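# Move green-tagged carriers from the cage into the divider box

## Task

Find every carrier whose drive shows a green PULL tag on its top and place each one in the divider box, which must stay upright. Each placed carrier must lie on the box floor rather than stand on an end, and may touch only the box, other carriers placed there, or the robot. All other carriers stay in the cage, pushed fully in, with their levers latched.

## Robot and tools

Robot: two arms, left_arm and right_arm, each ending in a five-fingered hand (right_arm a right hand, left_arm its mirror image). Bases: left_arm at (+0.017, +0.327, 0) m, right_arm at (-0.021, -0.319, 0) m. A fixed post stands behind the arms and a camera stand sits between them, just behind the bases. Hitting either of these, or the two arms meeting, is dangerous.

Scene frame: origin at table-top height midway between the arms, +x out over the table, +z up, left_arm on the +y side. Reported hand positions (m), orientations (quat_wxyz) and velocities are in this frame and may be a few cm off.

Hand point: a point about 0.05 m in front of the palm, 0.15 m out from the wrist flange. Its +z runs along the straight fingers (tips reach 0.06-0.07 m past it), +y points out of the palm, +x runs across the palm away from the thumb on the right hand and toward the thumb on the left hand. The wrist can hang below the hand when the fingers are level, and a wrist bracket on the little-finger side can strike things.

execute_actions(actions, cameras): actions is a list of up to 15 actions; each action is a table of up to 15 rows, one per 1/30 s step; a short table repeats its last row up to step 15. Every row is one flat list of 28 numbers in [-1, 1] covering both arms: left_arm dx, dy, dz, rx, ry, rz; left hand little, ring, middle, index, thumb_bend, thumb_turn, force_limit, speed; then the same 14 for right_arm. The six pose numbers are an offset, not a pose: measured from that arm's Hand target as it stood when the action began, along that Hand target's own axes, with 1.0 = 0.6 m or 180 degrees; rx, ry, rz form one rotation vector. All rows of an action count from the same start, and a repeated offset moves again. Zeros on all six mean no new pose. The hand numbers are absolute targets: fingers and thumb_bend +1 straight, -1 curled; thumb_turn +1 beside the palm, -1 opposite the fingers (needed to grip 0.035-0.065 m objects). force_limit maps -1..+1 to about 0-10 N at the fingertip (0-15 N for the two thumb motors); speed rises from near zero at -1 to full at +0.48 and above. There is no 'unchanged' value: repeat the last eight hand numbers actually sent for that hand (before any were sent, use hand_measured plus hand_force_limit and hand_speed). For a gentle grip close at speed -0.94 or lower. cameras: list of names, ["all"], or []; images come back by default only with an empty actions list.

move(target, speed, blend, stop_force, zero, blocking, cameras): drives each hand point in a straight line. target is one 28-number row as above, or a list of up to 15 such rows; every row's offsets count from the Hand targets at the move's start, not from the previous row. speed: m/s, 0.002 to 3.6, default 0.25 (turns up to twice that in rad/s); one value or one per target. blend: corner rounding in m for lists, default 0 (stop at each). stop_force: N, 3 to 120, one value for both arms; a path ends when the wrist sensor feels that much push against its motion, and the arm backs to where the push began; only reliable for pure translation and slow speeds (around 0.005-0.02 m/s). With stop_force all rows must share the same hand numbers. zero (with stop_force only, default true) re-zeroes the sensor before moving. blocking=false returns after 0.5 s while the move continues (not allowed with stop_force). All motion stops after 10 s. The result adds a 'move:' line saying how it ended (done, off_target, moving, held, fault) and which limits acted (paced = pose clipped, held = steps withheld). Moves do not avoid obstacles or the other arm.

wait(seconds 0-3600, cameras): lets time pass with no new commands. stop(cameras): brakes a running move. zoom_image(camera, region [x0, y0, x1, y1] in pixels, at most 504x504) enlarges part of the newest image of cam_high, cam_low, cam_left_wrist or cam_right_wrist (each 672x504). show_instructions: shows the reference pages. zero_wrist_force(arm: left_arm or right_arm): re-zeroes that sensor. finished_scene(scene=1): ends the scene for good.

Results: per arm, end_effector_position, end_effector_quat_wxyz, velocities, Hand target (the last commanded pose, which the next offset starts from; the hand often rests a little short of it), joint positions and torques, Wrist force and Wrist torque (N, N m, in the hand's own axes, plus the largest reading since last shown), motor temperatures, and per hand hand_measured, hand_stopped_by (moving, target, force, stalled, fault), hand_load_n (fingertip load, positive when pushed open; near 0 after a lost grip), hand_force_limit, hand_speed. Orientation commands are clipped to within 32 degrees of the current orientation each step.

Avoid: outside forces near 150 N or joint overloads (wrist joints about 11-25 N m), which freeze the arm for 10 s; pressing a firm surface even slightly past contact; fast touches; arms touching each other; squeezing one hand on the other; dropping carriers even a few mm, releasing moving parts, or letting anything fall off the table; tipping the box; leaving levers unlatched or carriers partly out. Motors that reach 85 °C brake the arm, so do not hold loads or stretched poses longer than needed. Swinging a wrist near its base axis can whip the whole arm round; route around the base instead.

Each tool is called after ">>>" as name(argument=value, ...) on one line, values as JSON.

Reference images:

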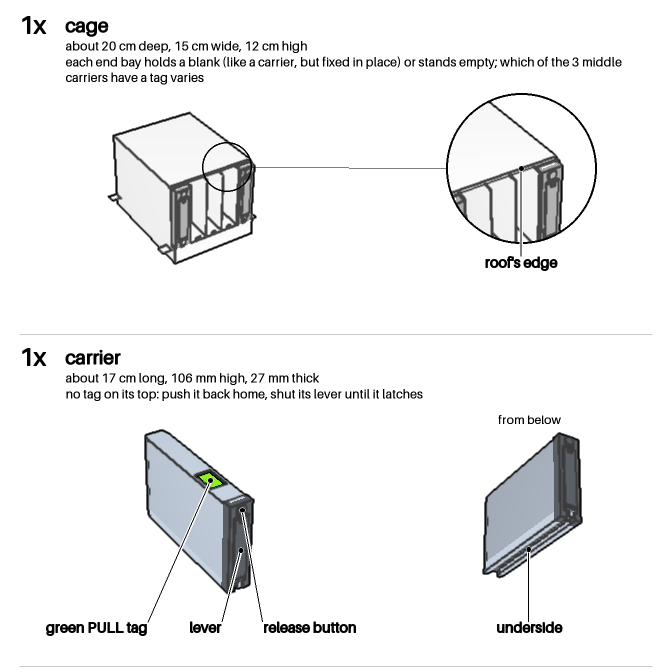

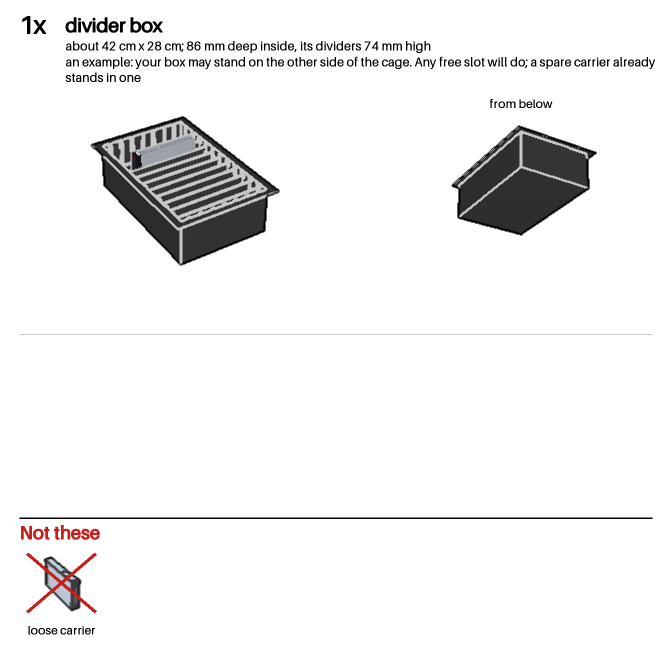

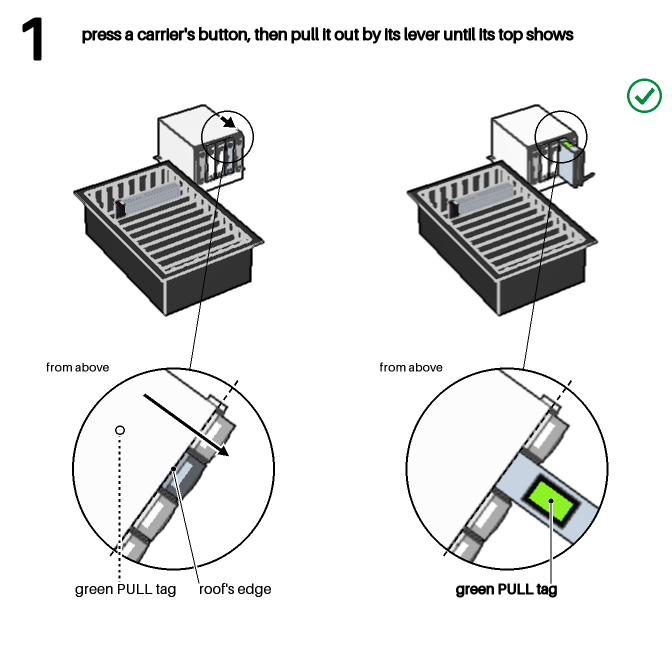

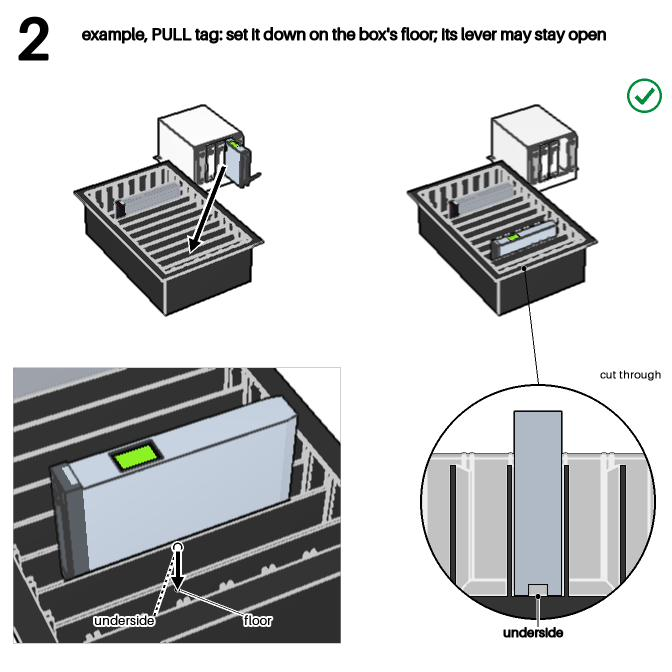

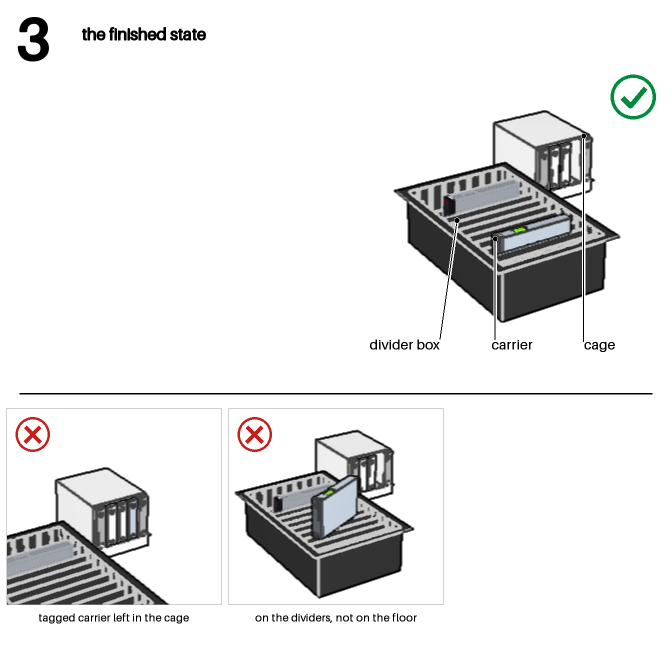

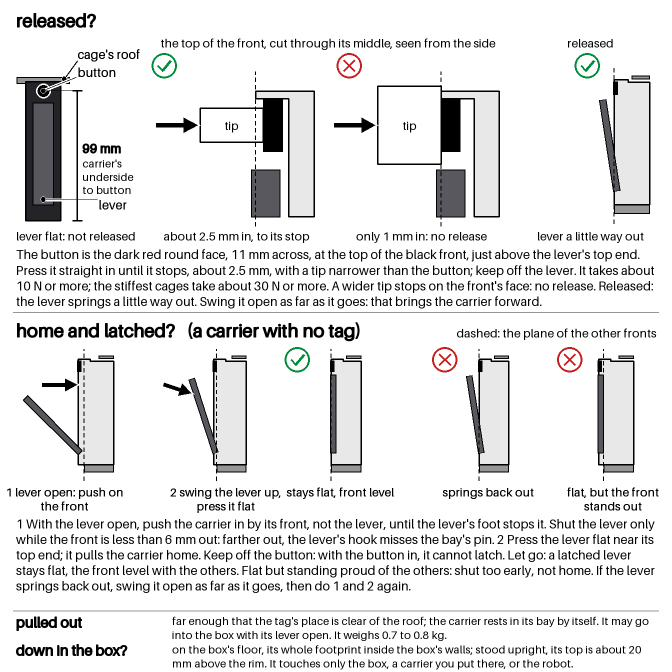

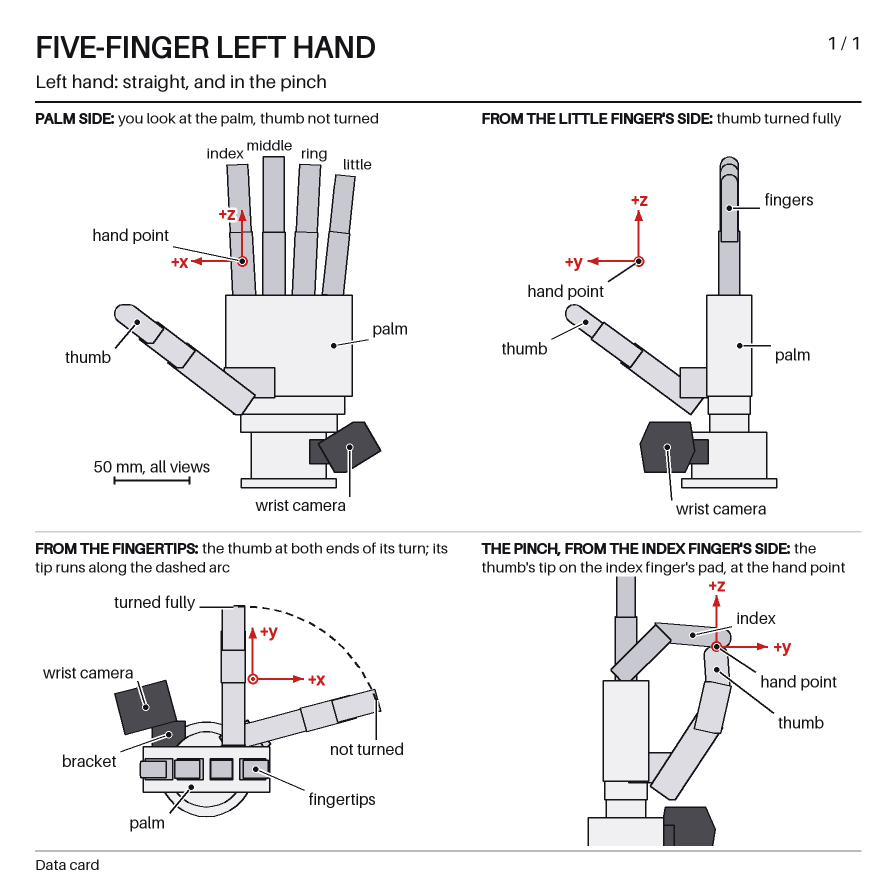

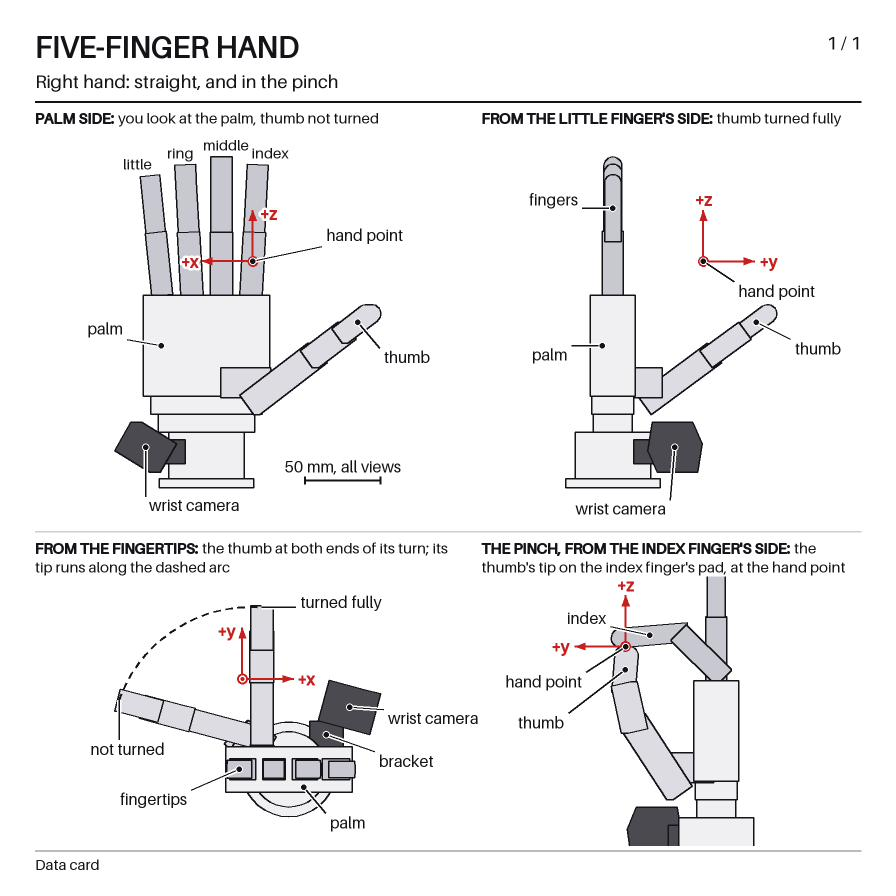

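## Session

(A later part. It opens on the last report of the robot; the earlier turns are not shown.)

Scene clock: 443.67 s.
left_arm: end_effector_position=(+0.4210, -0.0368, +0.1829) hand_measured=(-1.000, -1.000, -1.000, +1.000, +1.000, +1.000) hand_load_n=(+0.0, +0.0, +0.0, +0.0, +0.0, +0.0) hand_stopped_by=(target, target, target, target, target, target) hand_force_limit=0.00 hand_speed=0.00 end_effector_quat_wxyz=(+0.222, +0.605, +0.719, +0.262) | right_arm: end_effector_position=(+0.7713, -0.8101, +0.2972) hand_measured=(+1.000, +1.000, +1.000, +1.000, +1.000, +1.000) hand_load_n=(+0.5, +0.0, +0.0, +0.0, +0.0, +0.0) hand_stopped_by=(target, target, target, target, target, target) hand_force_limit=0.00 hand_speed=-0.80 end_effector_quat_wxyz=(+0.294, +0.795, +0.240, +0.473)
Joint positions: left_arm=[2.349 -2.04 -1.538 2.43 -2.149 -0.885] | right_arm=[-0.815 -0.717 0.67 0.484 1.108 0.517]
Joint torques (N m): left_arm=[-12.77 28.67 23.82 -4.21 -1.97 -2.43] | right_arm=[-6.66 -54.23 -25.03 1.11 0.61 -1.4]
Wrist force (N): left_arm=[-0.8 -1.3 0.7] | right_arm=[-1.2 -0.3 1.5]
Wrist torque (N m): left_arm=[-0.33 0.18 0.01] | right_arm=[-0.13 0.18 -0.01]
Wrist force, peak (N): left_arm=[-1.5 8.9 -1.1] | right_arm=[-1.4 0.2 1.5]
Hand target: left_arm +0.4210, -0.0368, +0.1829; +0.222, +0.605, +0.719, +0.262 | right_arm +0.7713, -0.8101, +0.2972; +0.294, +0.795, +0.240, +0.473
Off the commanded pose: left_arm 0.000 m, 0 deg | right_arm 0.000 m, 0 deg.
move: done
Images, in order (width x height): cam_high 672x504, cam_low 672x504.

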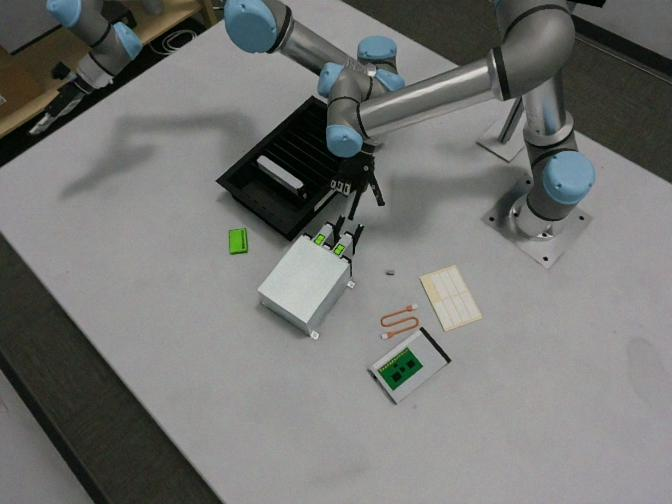

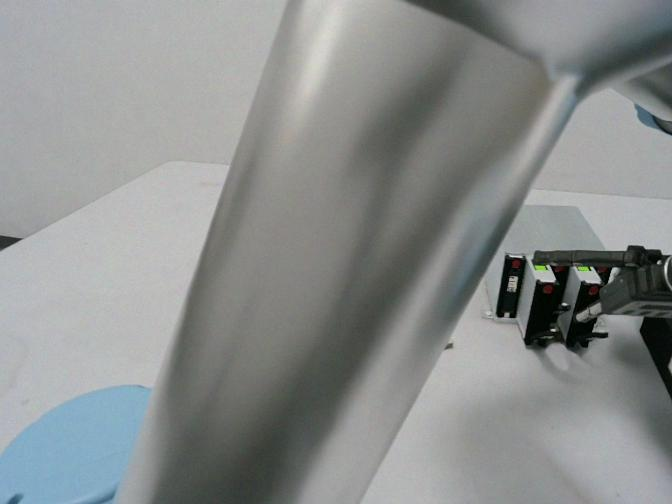

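>>> move(target=[[0,0.0104,0.0913,0,0,0,-1,-1,-1,1,1,1,0,0, 0,0,0,0,0,0,1,1,1,1,1,1,0,-0.8],[0,0.0645,0.0926,0,0,0,-1,-1,-1,1,1,1,0,0, 0,0,0,0,0,0,1,1,1,1,1,1,0,-0.8],[0,0.0958,0.1025,0,0,0,-1,-1,-1,1,1,1,0,0, 0,0,0,0,0,0,1,1,1,1,1,1,0,-0.8]], speed=[0.08,0.04,0.03], blend=[0.004,0.005,0], stop_force=9, cameras=["cam_low","cam_high"])

>>> zoom_image(camera="cam_low", region=[492, 200, 652, 360])

>>> zoom_image(camera="cam_high", region=[300, 200, 380, 280])

Scene clock: 460.47 s.
left_arm: end_effector_position=(+0.5033, -0.0226, +0.1730) hand_measured=(-1.000, -1.000, -1.000, +1.000, +1.000, +1.000) hand_load_n=(+0.0, +0.0, +0.0, +0.0, +0.0, +0.0) hand_stopped_by=(target, target, target, target, target, target) hand_force_limit=0.00 hand_speed=0.00 end_effector_quat_wxyz=(+0.222, +0.605, +0.719, +0.262) | right_arm: end_effector_position=(+0.7713, -0.8101, +0.2972) hand_measured=(+1.000, +1.000, +1.000, +1.000, +1.000, +1.000) hand_load_n=(+0.0, +0.0, +0.0, +0.0, +0.0, +0.0) hand_stopped_by=(target, target, target, target, target, target) hand_force_limit=0.00 hand_speed=-0.80 end_effector_quat_wxyz=(+0.294, +0.795, +0.240, +0.473)
Joint positions: left_arm=[2.492 -2.101 -1.451 2.482 -2.085 -0.735] | right_arm=[-0.815 -0.717 0.67 0.484 1.108 0.517]
Joint torques (N m): left_arm=[13.72 31.52 25.8 -3.82 0.98 2.5] | right_arm=[-6.06 -54.25 -24.59 1.02 0.5 -1.31]
Wrist force (N): left_arm=[-0.9 -3.5 0.7] | right_arm=[-1.3 -0.1 1.4]
Wrist torque (N m): left_arm=[-0.36 0.21 -0.10] | right_arm=[-0.09 0.19 -0.01]
Wrist force, peak (N): left_arm=[-0.8 -3.7 0.9] | right_arm=[-1.4 0.1 1.6]
Hand target: left_arm +0.5033, -0.0226, +0.1730; +0.222, +0.605, +0.719, +0.262 | right_arm +0.7713, -0.8101, +0.2972; +0.294, +0.795, +0.240, +0.473
Off the commanded pose: left_arm 0.000 m, 0 deg | right_arm 0.000 m, 0 deg.
move: done
Images, in order (width x height): cam_high 672x504, cam_low 672x504.

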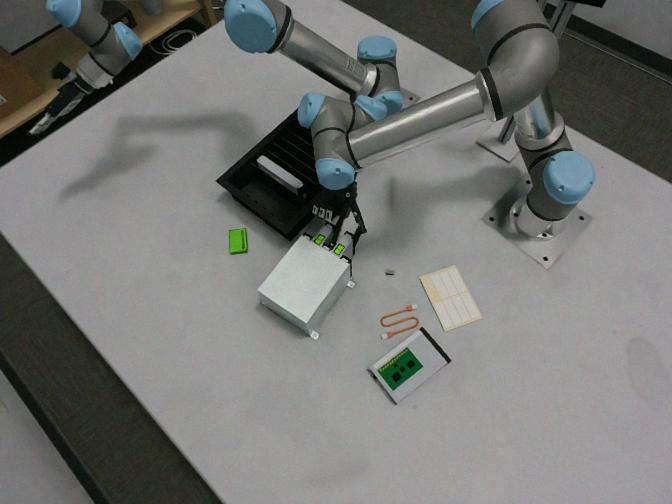

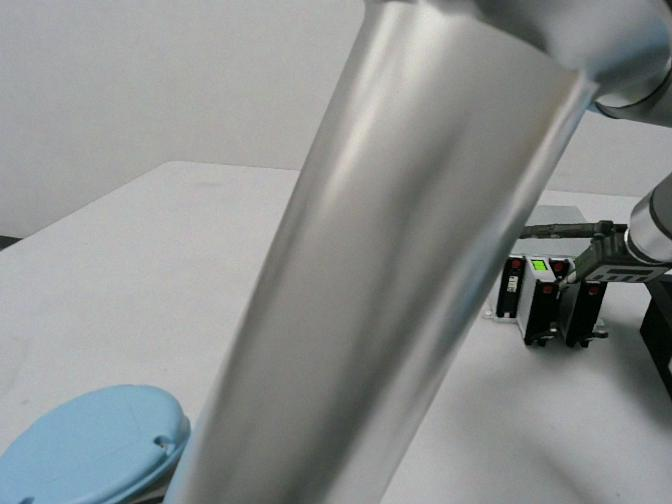

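Scaled by 3.150 from the camera's image (finer frame: 960x720).

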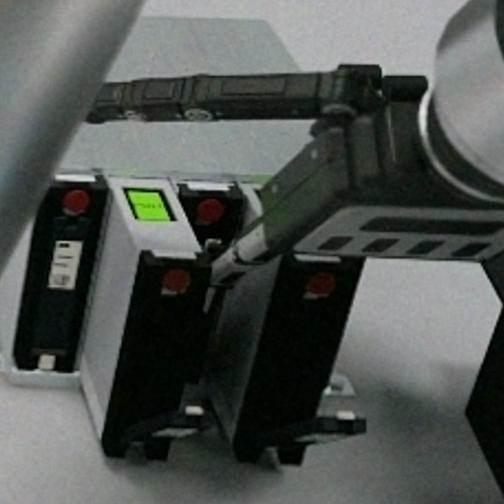

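Scaled by 6.300 from the camera's image (finer frame: 960x720).

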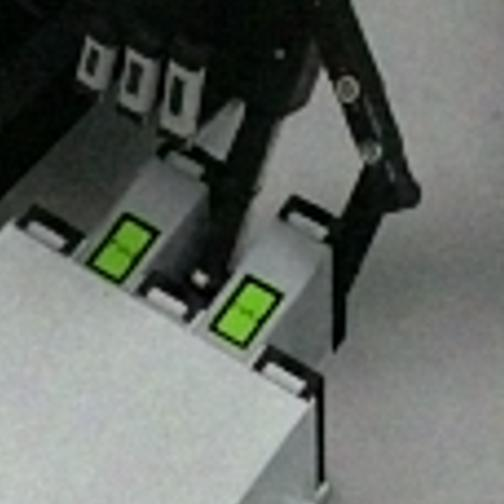

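>>> move(target=[0,0.0345,0.0265,0,0,0,-1,-1,-1,1,1,1,0,0, 0,0,0,0,0,0,1,1,1,1,1,1,0,-0.8], speed=0.015, stop_force=20, cameras=["cam_high"])

>>> zoom_image(camera="cam_high", region=[300, 200, 380, 280])

Scene clock: 464.03 s.
left_arm: end_effector_position=(+0.5226, -0.0192, +0.1739) hand_measured=(-1.000, -1.000, -1.000, +1.000, +1.000, +1.000) hand_load_n=(+0.0, +0.0, +0.0, +0.5, +0.0, +0.0) hand_stopped_by=(target, target, target, target, target, target) hand_force_limit=0.00 hand_speed=0.00 end_effector_quat_wxyz=(+0.222, +0.605, +0.719, +0.262) | right_arm: end_effector_position=(+0.7713, -0.8101, +0.2972) hand_measured=(+1.000, +1.000, +1.000, +1.000, +1.000, +1.000) hand_load_n=(+0.0, -0.5, +0.0, +0.0, +0.0, +0.0) hand_stopped_by=(target, target, target, target, target, target) hand_force_limit=0.00 hand_speed=-0.80 end_effector_quat_wxyz=(+0.294, +0.795, +0.240, +0.473)
Joint positions: left_arm=[2.522 -2.116 -1.42 2.48 -2.07 -0.705] | right_arm=[-0.815 -0.717 0.67 0.484 1.108 0.517]
Joint torques (N m): left_arm=[-4.37 43.19 10.12 3.96 -3.14 -2.28] | right_arm=[-5.88 -54.4 -24.29 1.05 0.62 -1.28]
Wrist force (N): left_arm=[-1.2 -13.6 -17.3] | right_arm=[-1.2 -0.1 1.3]
Wrist torque (N m): left_arm=[1.13 0.08 0.00] | right_arm=[-0.09 0.18 0.00]
Wrist force, peak (N): left_arm=[0.0 -22.3 -28.1] | right_arm=[-1.5 -0.4 1.3]
Hand target: left_arm +0.5226, -0.0192, +0.1739; +0.222, +0.605, +0.719, +0.262 (not the last commanded pose) | right_arm +0.7713, -0.8101, +0.2972; +0.294, +0.795, +0.240, +0.473
Off the commanded pose: left_arm 0.007 m, 0 deg | right_arm 0.000 m, 0 deg.
move: contact (left_arm)

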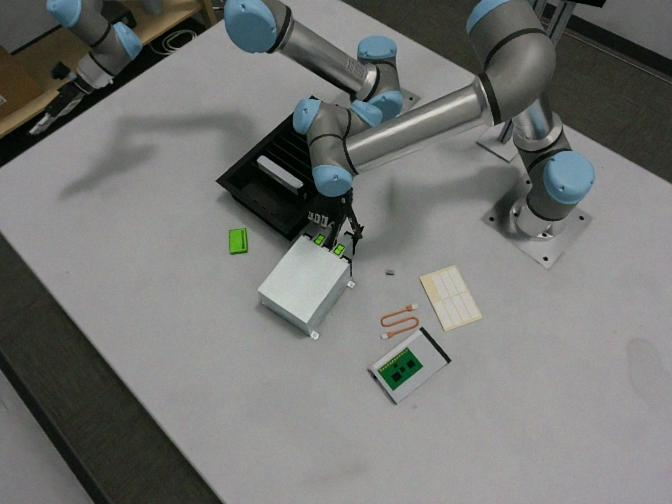

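Scaled by 6.300 from the camera's image (finer frame: 960x720).

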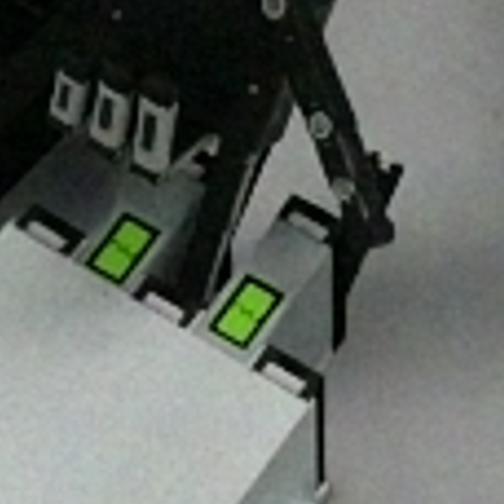

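>>> move(target=[0,-0.0638,-0.0535,0,0,0,-1,-1,-1,1,1,1,0,0, 0,0,0,0,0,0,1,1,1,1,1,1,0,-0.8], speed=0.1, cameras=["cam_high","cam_low"])

>>> zoom_image(camera="cam_high", region=[300, 210, 370, 280])

>>> zoom_image(camera="cam_low", region=[500, 230, 620, 350])

Scene clock: 466.53 s.
left_arm: end_effector_position=(+0.4735, -0.0277, +0.1737) hand_measured=(-1.000, -1.000, -1.000, +1.000, +1.000, +1.000) hand_load_n=(+0.0, +0.0, +0.0, +0.0, -0.5, +0.0) hand_stopped_by=(target, target, target, target, target, target) hand_force_limit=0.00 hand_speed=0.00 end_effector_quat_wxyz=(+0.222, +0.605, +0.719, +0.262) | right_arm: end_effector_position=(+0.7713, -0.8101, +0.2972) hand_measured=(+1.000, +1.000, +1.000, +1.000, +1.000, +1.000) hand_load_n=(+0.0, +0.0, +0.0, +0.0, +0.0, +0.0) hand_stopped_by=(target, target, target, target, target, target) hand_force_limit=0.00 hand_speed=-0.80 end_effector_quat_wxyz=(+0.294, +0.795, +0.240, +0.473)
Joint positions: left_arm=[2.443 -2.078 -1.492 2.474 -2.108 -0.785] | right_arm=[-0.815 -0.717 0.67 0.484 1.108 0.517]
Joint torques (N m): left_arm=[-14.27 45.37 4.11 -4.1 -1.59 -2.79] | right_arm=[-5.35 -54.77 -24.38 1.03 0.53 -1.29]
Wrist force (N): left_arm=[-0.8 -0.3 0.7] | right_arm=[-1.1 0.0 1.2]
Wrist torque (N m): left_arm=[-0.10 0.19 -0.04] | right_arm=[-0.06 0.17 0.01]
Wrist force, peak (N): left_arm=[-1.3 -13.8 -17.7] | right_arm=[-1.5 -0.3 1.4]
Hand target: left_arm +0.4734, -0.0277, +0.1737; +0.222, +0.605, +0.719, +0.262 | right_arm +0.7713, -0.8101, +0.2972; +0.294, +0.795, +0.240, +0.473
Off the commanded pose: left_arm 0.000 m, 0 deg | right_arm 0.000 m, 0 deg.
move: done

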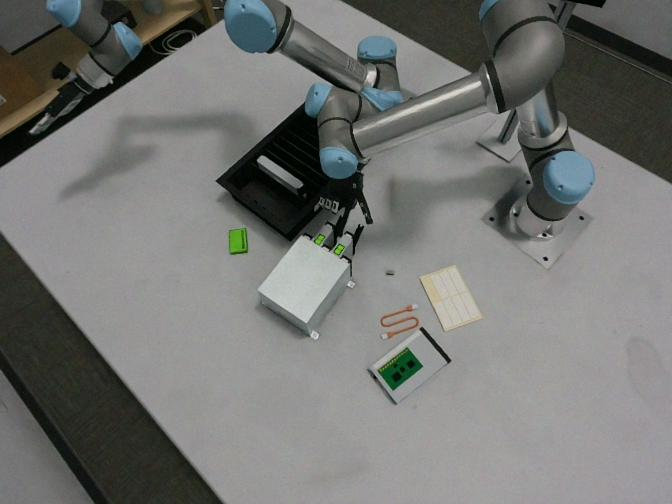

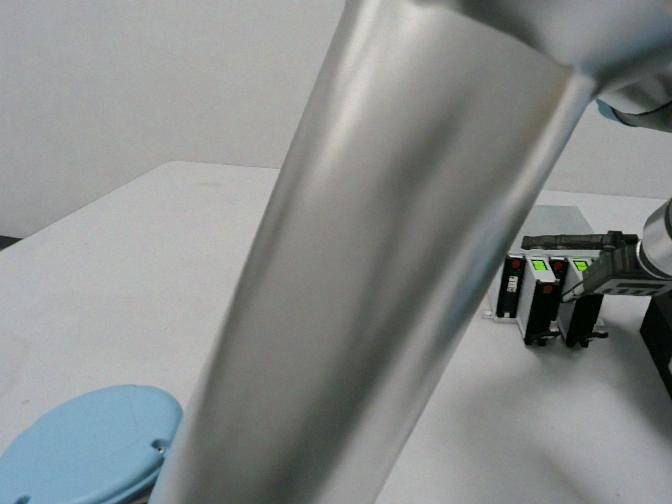

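Scaled by 7.200 from the camera's image (finer frame: 960x720).

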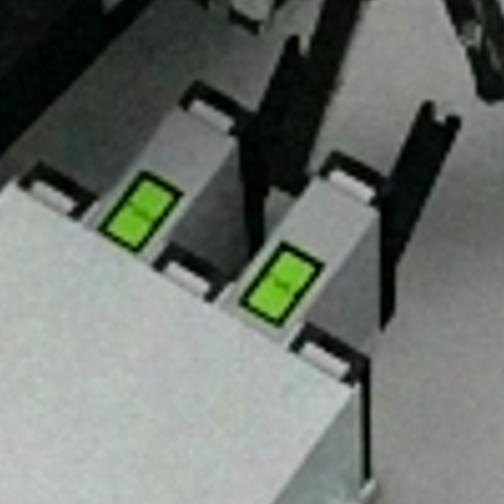

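Scaled by 4.200 from the camera's image (finer frame: 960x720).

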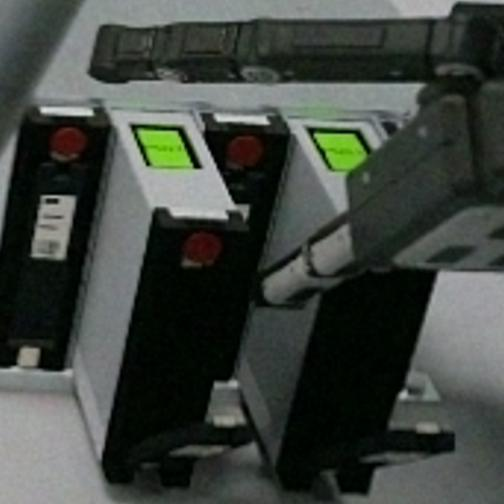

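>>> move(target=[[0.0092,-0.019,-0.2117,0,0,0,-1,-1,-1,1,1,1,0,0, 0,0,0,0,0,0,1,1,1,1,1,1,0,-0.8],[0.1242,0.0177,-0.2245,0.4566,-0.1366,-0.5474,1,1,0.28,0.28,0.5,-1,0,0, 0,0,0,0,0,0,1,1,1,1,1,1,0,-0.8]], speed=[0.15,0.4], blend=[0.03,0], cameras=["cam_low","cam_high","cam_left_wrist"])

Scene clock: 498.43 s.
left_arm: end_effector_position=(+0.3831, +0.0325, +0.2834) hand_measured=(+1.000, +1.000, +0.280, +0.280, +0.500, -1.000) hand_load_n=(+0.0, +0.0, +0.0, +0.0, +0.0, +0.0) hand_stopped_by=(target, target, target, target, target, target) hand_force_limit=0.00 hand_speed=0.00 end_effector_quat_wxyz=(+0.049, -0.068, +0.826, -0.557) | right_arm: end_effector_position=(+0.7713, -0.8101, +0.2972) hand_measured=(+1.000, +1.000, +1.000, +1.000, +1.000, +1.000) hand_load_n=(+0.0, +0.0, +0.0, +0.0, +0.0, +0.0) hand_stopped_by=(target, target, target, target, target, target) hand_force_limit=0.00 hand_speed=-0.80 end_effector_quat_wxyz=(+0.294, +0.795, +0.240, +0.473)
Joint positions: left_arm=[3.332 -1.757 -1.75 2.008 -0.386 -1.642] | right_arm=[-0.815 -0.717 0.67 0.484 1.108 0.517]
Joint torques (N m): left_arm=[13.03 31.28 7.41 -0.14 3.12 -2.56] | right_arm=[-4.76 -54.93 -24.43 1.05 0.38 -1.31]
Wrist force (N): left_arm=[-0.6 1.1 0.8] | right_arm=[-1.7 -0.3 1.2]
Wrist torque (N m): left_arm=[0.23 0.06 -0.32] | right_arm=[-0.11 0.26 -0.03]
Wrist force, peak (N): left_arm=[-0.7 1.6 0.6] | right_arm=[-1.3 -0.3 1.8]
Hand target: left_arm +0.3831, +0.0325, +0.2834; +0.049, -0.068, +0.826, -0.557 | right_arm +0.7713, -0.8101, +0.2972; +0.294, +0.795, +0.240, +0.473
Off the commanded pose: left_arm 0.000 m, 0 deg | right_arm 0.000 m, 0 deg.
move: done
cam_left_wrist: T_world_to_cam=[[-0.2345, -0.41868, 0.87734, -0.14018], [-0.89927, 0.43622, -0.0322, 0.33849], [-0.36923, -0.79651, -0.47879, 0.41614]] pos_world=[0.42517, 0.12512, 0.33314]
Images, in order (width x height): cam_high 672x504, cam_low 672x504, cam_left_wrist 672x504.

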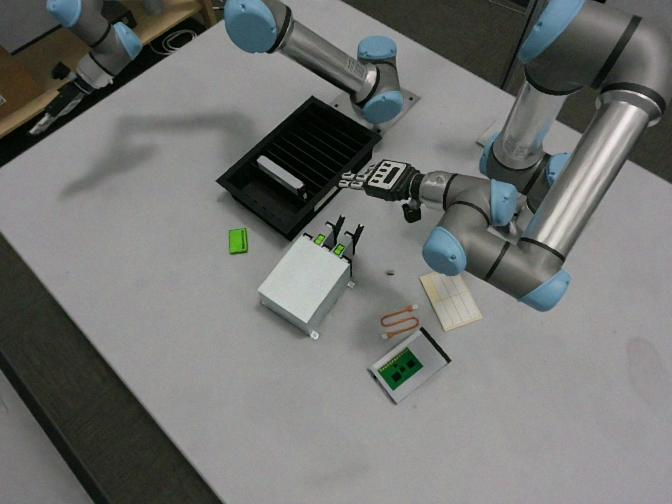

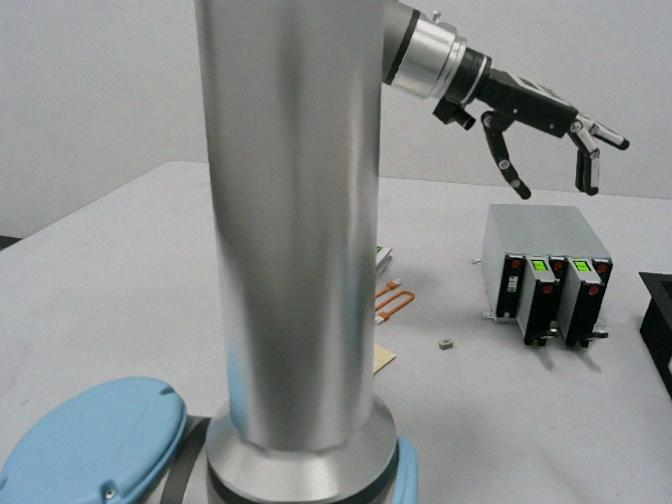

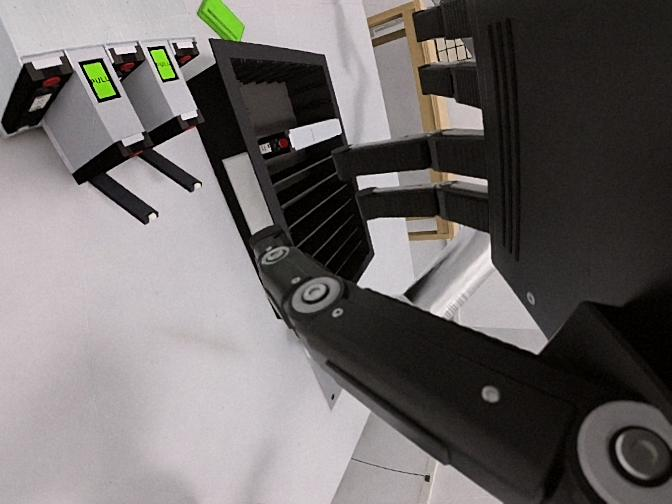

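>>> zoom_image(camera="cam_low", region=[480, 240, 620, 360])

>>> zoom_image(camera="cam_left_wrist", region=[0, 0, 260, 230])

>>> zoom_image(camera="cam_high", region=[205, 85, 395, 255])

>>> zoom_image(camera="cam_low", region=[430, 40, 670, 240])

Scaled by 3.600 from the camera's image (finer frame: 960x720).

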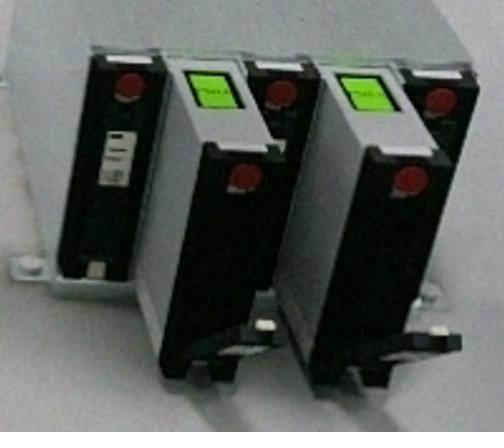

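Scaled by 1.938 from the camera's image (finer frame: 960x720).

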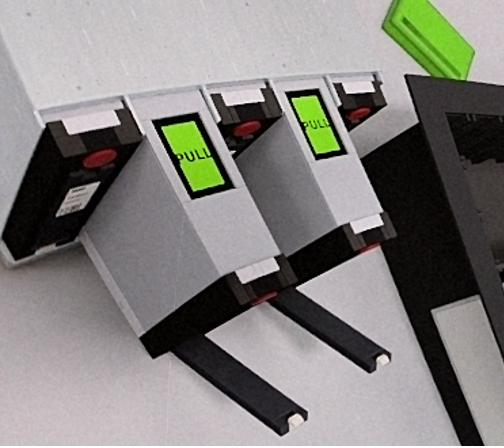

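Scaled by 2.653 from the camera's image (finer frame: 960x720).

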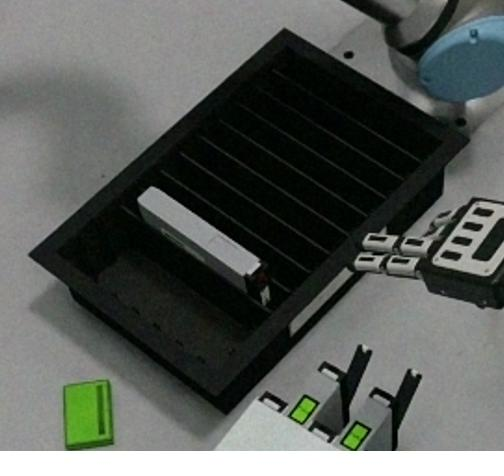

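Scaled by 2.100 from the camera's image (finer frame: 960x720).

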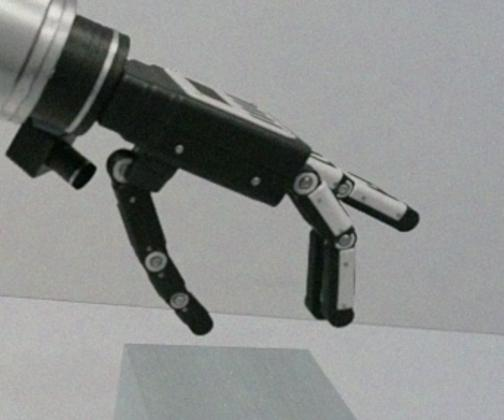

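>>> move(target=[-0.148,0.1018,0.1038,0,0,0,1,1,0.28,0.28,0.5,-1,0,0, 0,0,0,0,0,0,1,1,1,1,1,1,0,-0.8], speed=0.2, cameras=["cam_low","cam_high","cam_left_wrist"])

>>> zoom_image(camera="cam_low", region=[470, 150, 650, 330])

>>> zoom_image(camera="cam_high", region=[280, 180, 420, 320])

Scene clock: 510.97 s.
left_arm: end_effector_position=(+0.4769, +0.0132, +0.2039) hand_measured=(+1.000, +1.000, +0.280, +0.280, +0.500, -1.000) hand_load_n=(+0.0, +0.0, +0.0, +0.0, +0.0, +0.0) hand_stopped_by=(target, target, target, target, target, target) hand_force_limit=0.00 hand_speed=0.00 end_effector_quat_wxyz=(+0.049, -0.068, +0.826, -0.557) | right_arm: end_effector_position=(+0.7713, -0.8101, +0.2972) hand_measured=(+1.000, +1.000, +1.000, +1.000, +1.000, +1.000) hand_load_n=(+0.0, +0.0, +0.0, +0.0, +0.0, +0.0) hand_stopped_by=(target, target, target, target, target, target) hand_force_limit=0.00 hand_speed=-0.80 end_effector_quat_wxyz=(+0.294, +0.795, +0.240, +0.473)
Joint positions: left_arm=[3.258 -2.029 -1.55 2.255 -0.397 -1.832] | right_arm=[-0.815 -0.717 0.67 0.484 1.108 0.517]
Joint torques (N m): left_arm=[-13.11 28.57 23.74 0.19 0.14 -2.5] | right_arm=[-4.34 -54.62 -23.74 1.08 0.3 -1.28]
Motor temperatures (°C): left_arm=[30 40 43 40 48 42] | right_arm=[33 43 36 46 33 47]
Wrist force (N): left_arm=[-0.7 1.3 0.9] | right_arm=[-1.4 -0.2 1.3]
Wrist torque (N m): left_arm=[0.24 0.11 -0.32] | right_arm=[-0.10 0.22 -0.02]
Wrist force, peak (N): left_arm=[-1.6 2.1 1.3] | right_arm=[-1.4 -0.4 1.5]
Hand target: left_arm +0.4769, +0.0132, +0.2039; +0.049, -0.068, +0.826, -0.557 | right_arm +0.7713, -0.8101, +0.2972; +0.294, +0.795, +0.240, +0.473
Off the commanded pose: left_arm 0.000 m, 0 deg | right_arm 0.000 m, 0 deg.
move: done
cam_left_wrist: T_world_to_cam=[[-0.23454, -0.41866, 0.87734, -0.05659], [-0.89926, 0.43623, -0.03223, 0.42871], [-0.36923, -0.79651, -0.47879, 0.39739]] pos_world=[0.51897, 0.10582, 0.25373]
Images, in order (width x height): cam_high 672x504, cam_low 672x504, cam_left_wrist 672x504.

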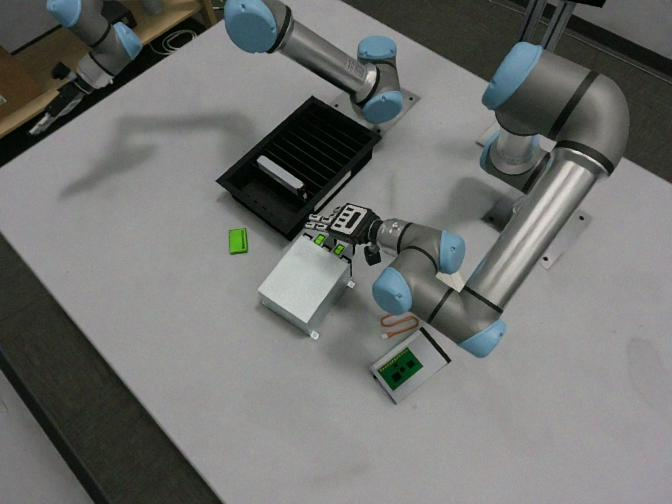

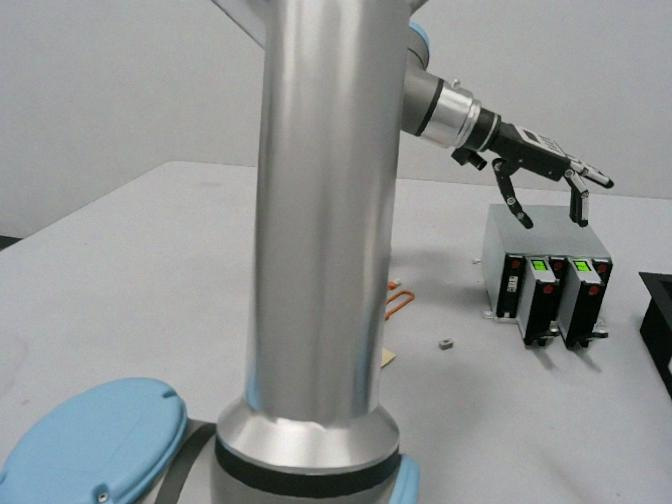

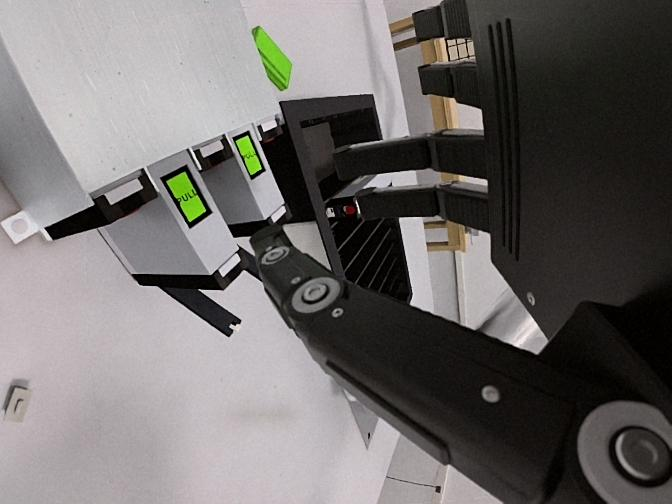

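Scaled by 2.800 from the camera's image (finer frame: 960x720).

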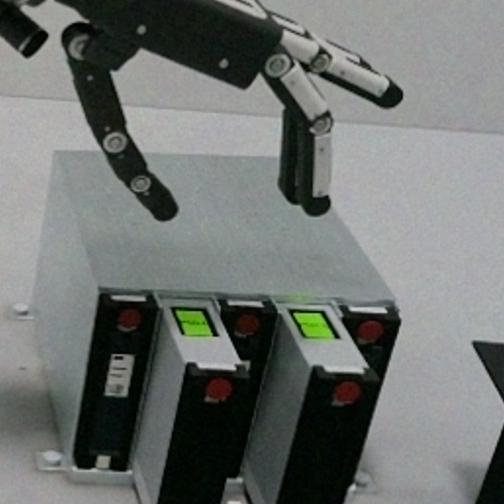

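Scaled by 3.600 from the camera's image (finer frame: 960x720).

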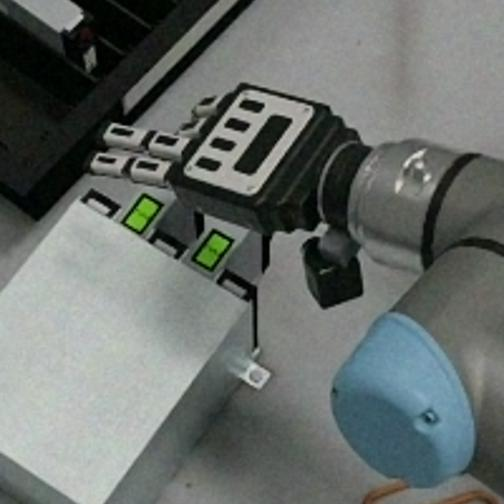

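>>> move(target=[0,0.1544,0.0624,0,0,0,1,1,0.28,0.28,0.5,-1,0,0, 0,0,0,0,0,0,1,1,1,1,1,1,0,-0.8], speed=0.06, stop_force=8, cameras=["cam_low","cam_high","cam_left_wrist"])

>>> zoom_image(camera="cam_low", region=[480, 200, 620, 340])

>>> zoom_image(camera="cam_left_wrist", region=[0, 0, 504, 500])

Scene clock: 518.90 s.
left_arm: end_effector_position=(+0.4775, +0.0133, +0.1040) hand_measured=(+1.000, +1.000, +0.280, +0.280, +0.500, -1.000) hand_load_n=(+0.0, +0.0, +0.0, +0.0, +0.0, +0.0) hand_stopped_by=(target, target, target, target, target, target) hand_force_limit=0.00 hand_speed=0.00 end_effector_quat_wxyz=(+0.049, -0.068, +0.826, -0.557) | right_arm: end_effector_position=(+0.7713, -0.8101, +0.2972) hand_measured=(+1.000, +1.000, +1.000, +1.000, +1.000, +1.000) hand_load_n=(+0.0, +0.0, +0.0, +0.0, +0.0, +0.0) hand_stopped_by=(target, target, target, target, target, target) hand_force_limit=0.00 hand_speed=-0.80 end_effector_quat_wxyz=(+0.294, +0.795, +0.240, +0.473)
Joint positions: left_arm=[3.258 -2.152 -1.647 2.476 -0.397 -1.831] | right_arm=[-0.815 -0.717 0.67 0.484 1.108 0.517]
Joint torques (N m): left_arm=[-8.03 29.85 3.8 0.19 3.06 -2.53] | right_arm=[-3.95 -55.47 -23.77 1 0.24 -1.23]
Wrist force (N): left_arm=[-0.6 1.4 0.8] | right_arm=[-1.3 -0.4 1.4]
Wrist torque (N m): left_arm=[0.25 0.11 -0.35] | right_arm=[-0.13 0.20 -0.02]
Wrist force, peak (N): left_arm=[-0.8 1.8 0.8] | right_arm=[-1.7 -0.4 1.5]
Hand target: left_arm +0.4774, +0.0133, +0.1040; +0.049, -0.068, +0.826, -0.557 | right_arm +0.7713, -0.8101, +0.2972; +0.294, +0.795, +0.240, +0.473
Off the commanded pose: left_arm 0.000 m, 0 deg | right_arm 0.000 m, 0 deg.
move: done
cam_left_wrist: T_world_to_cam=[[-0.23451, -0.41869, 0.87733, 0.03136], [-0.8993, 0.43615, -0.03224, 0.42597], [-0.36914, -0.79654, -0.47881, 0.34985]] pos_world=[0.51957, 0.10602, 0.15374]
Images, in order (width x height): cam_high 672x504, cam_low 672x504, cam_left_wrist 672x504.

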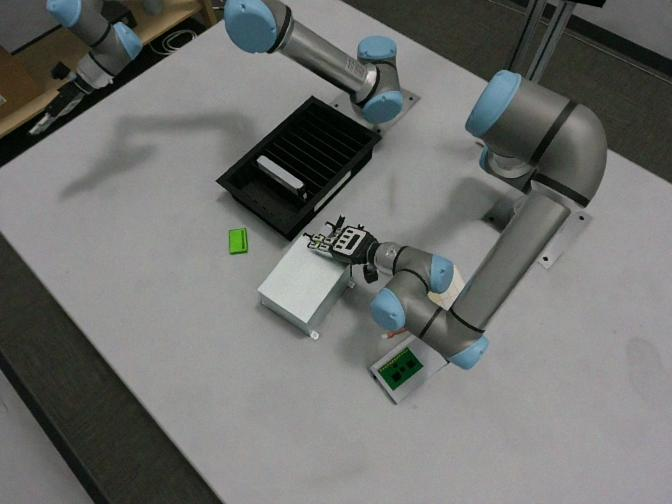

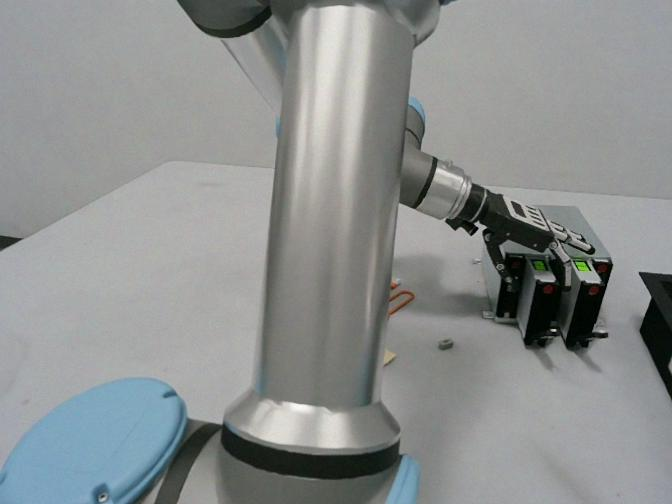

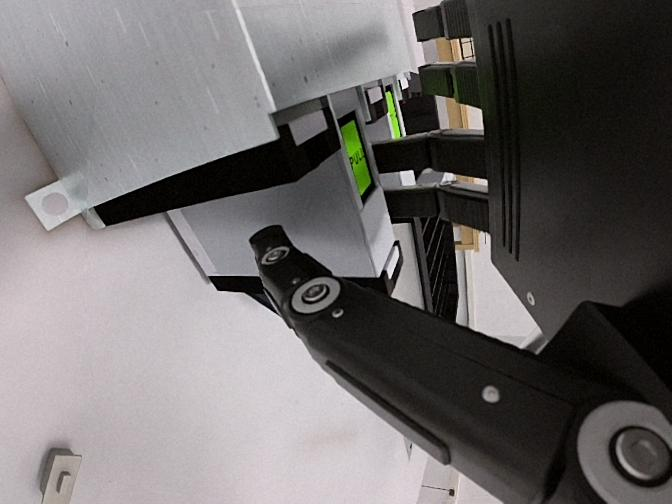

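Scaled by 3.600 from the camera's image (finer frame: 960x720).

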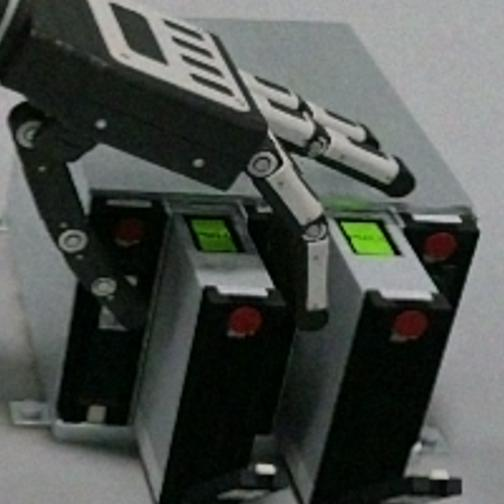

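Scaled by 1.000.

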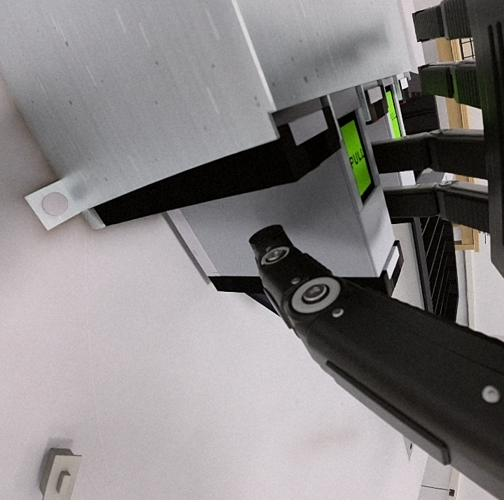

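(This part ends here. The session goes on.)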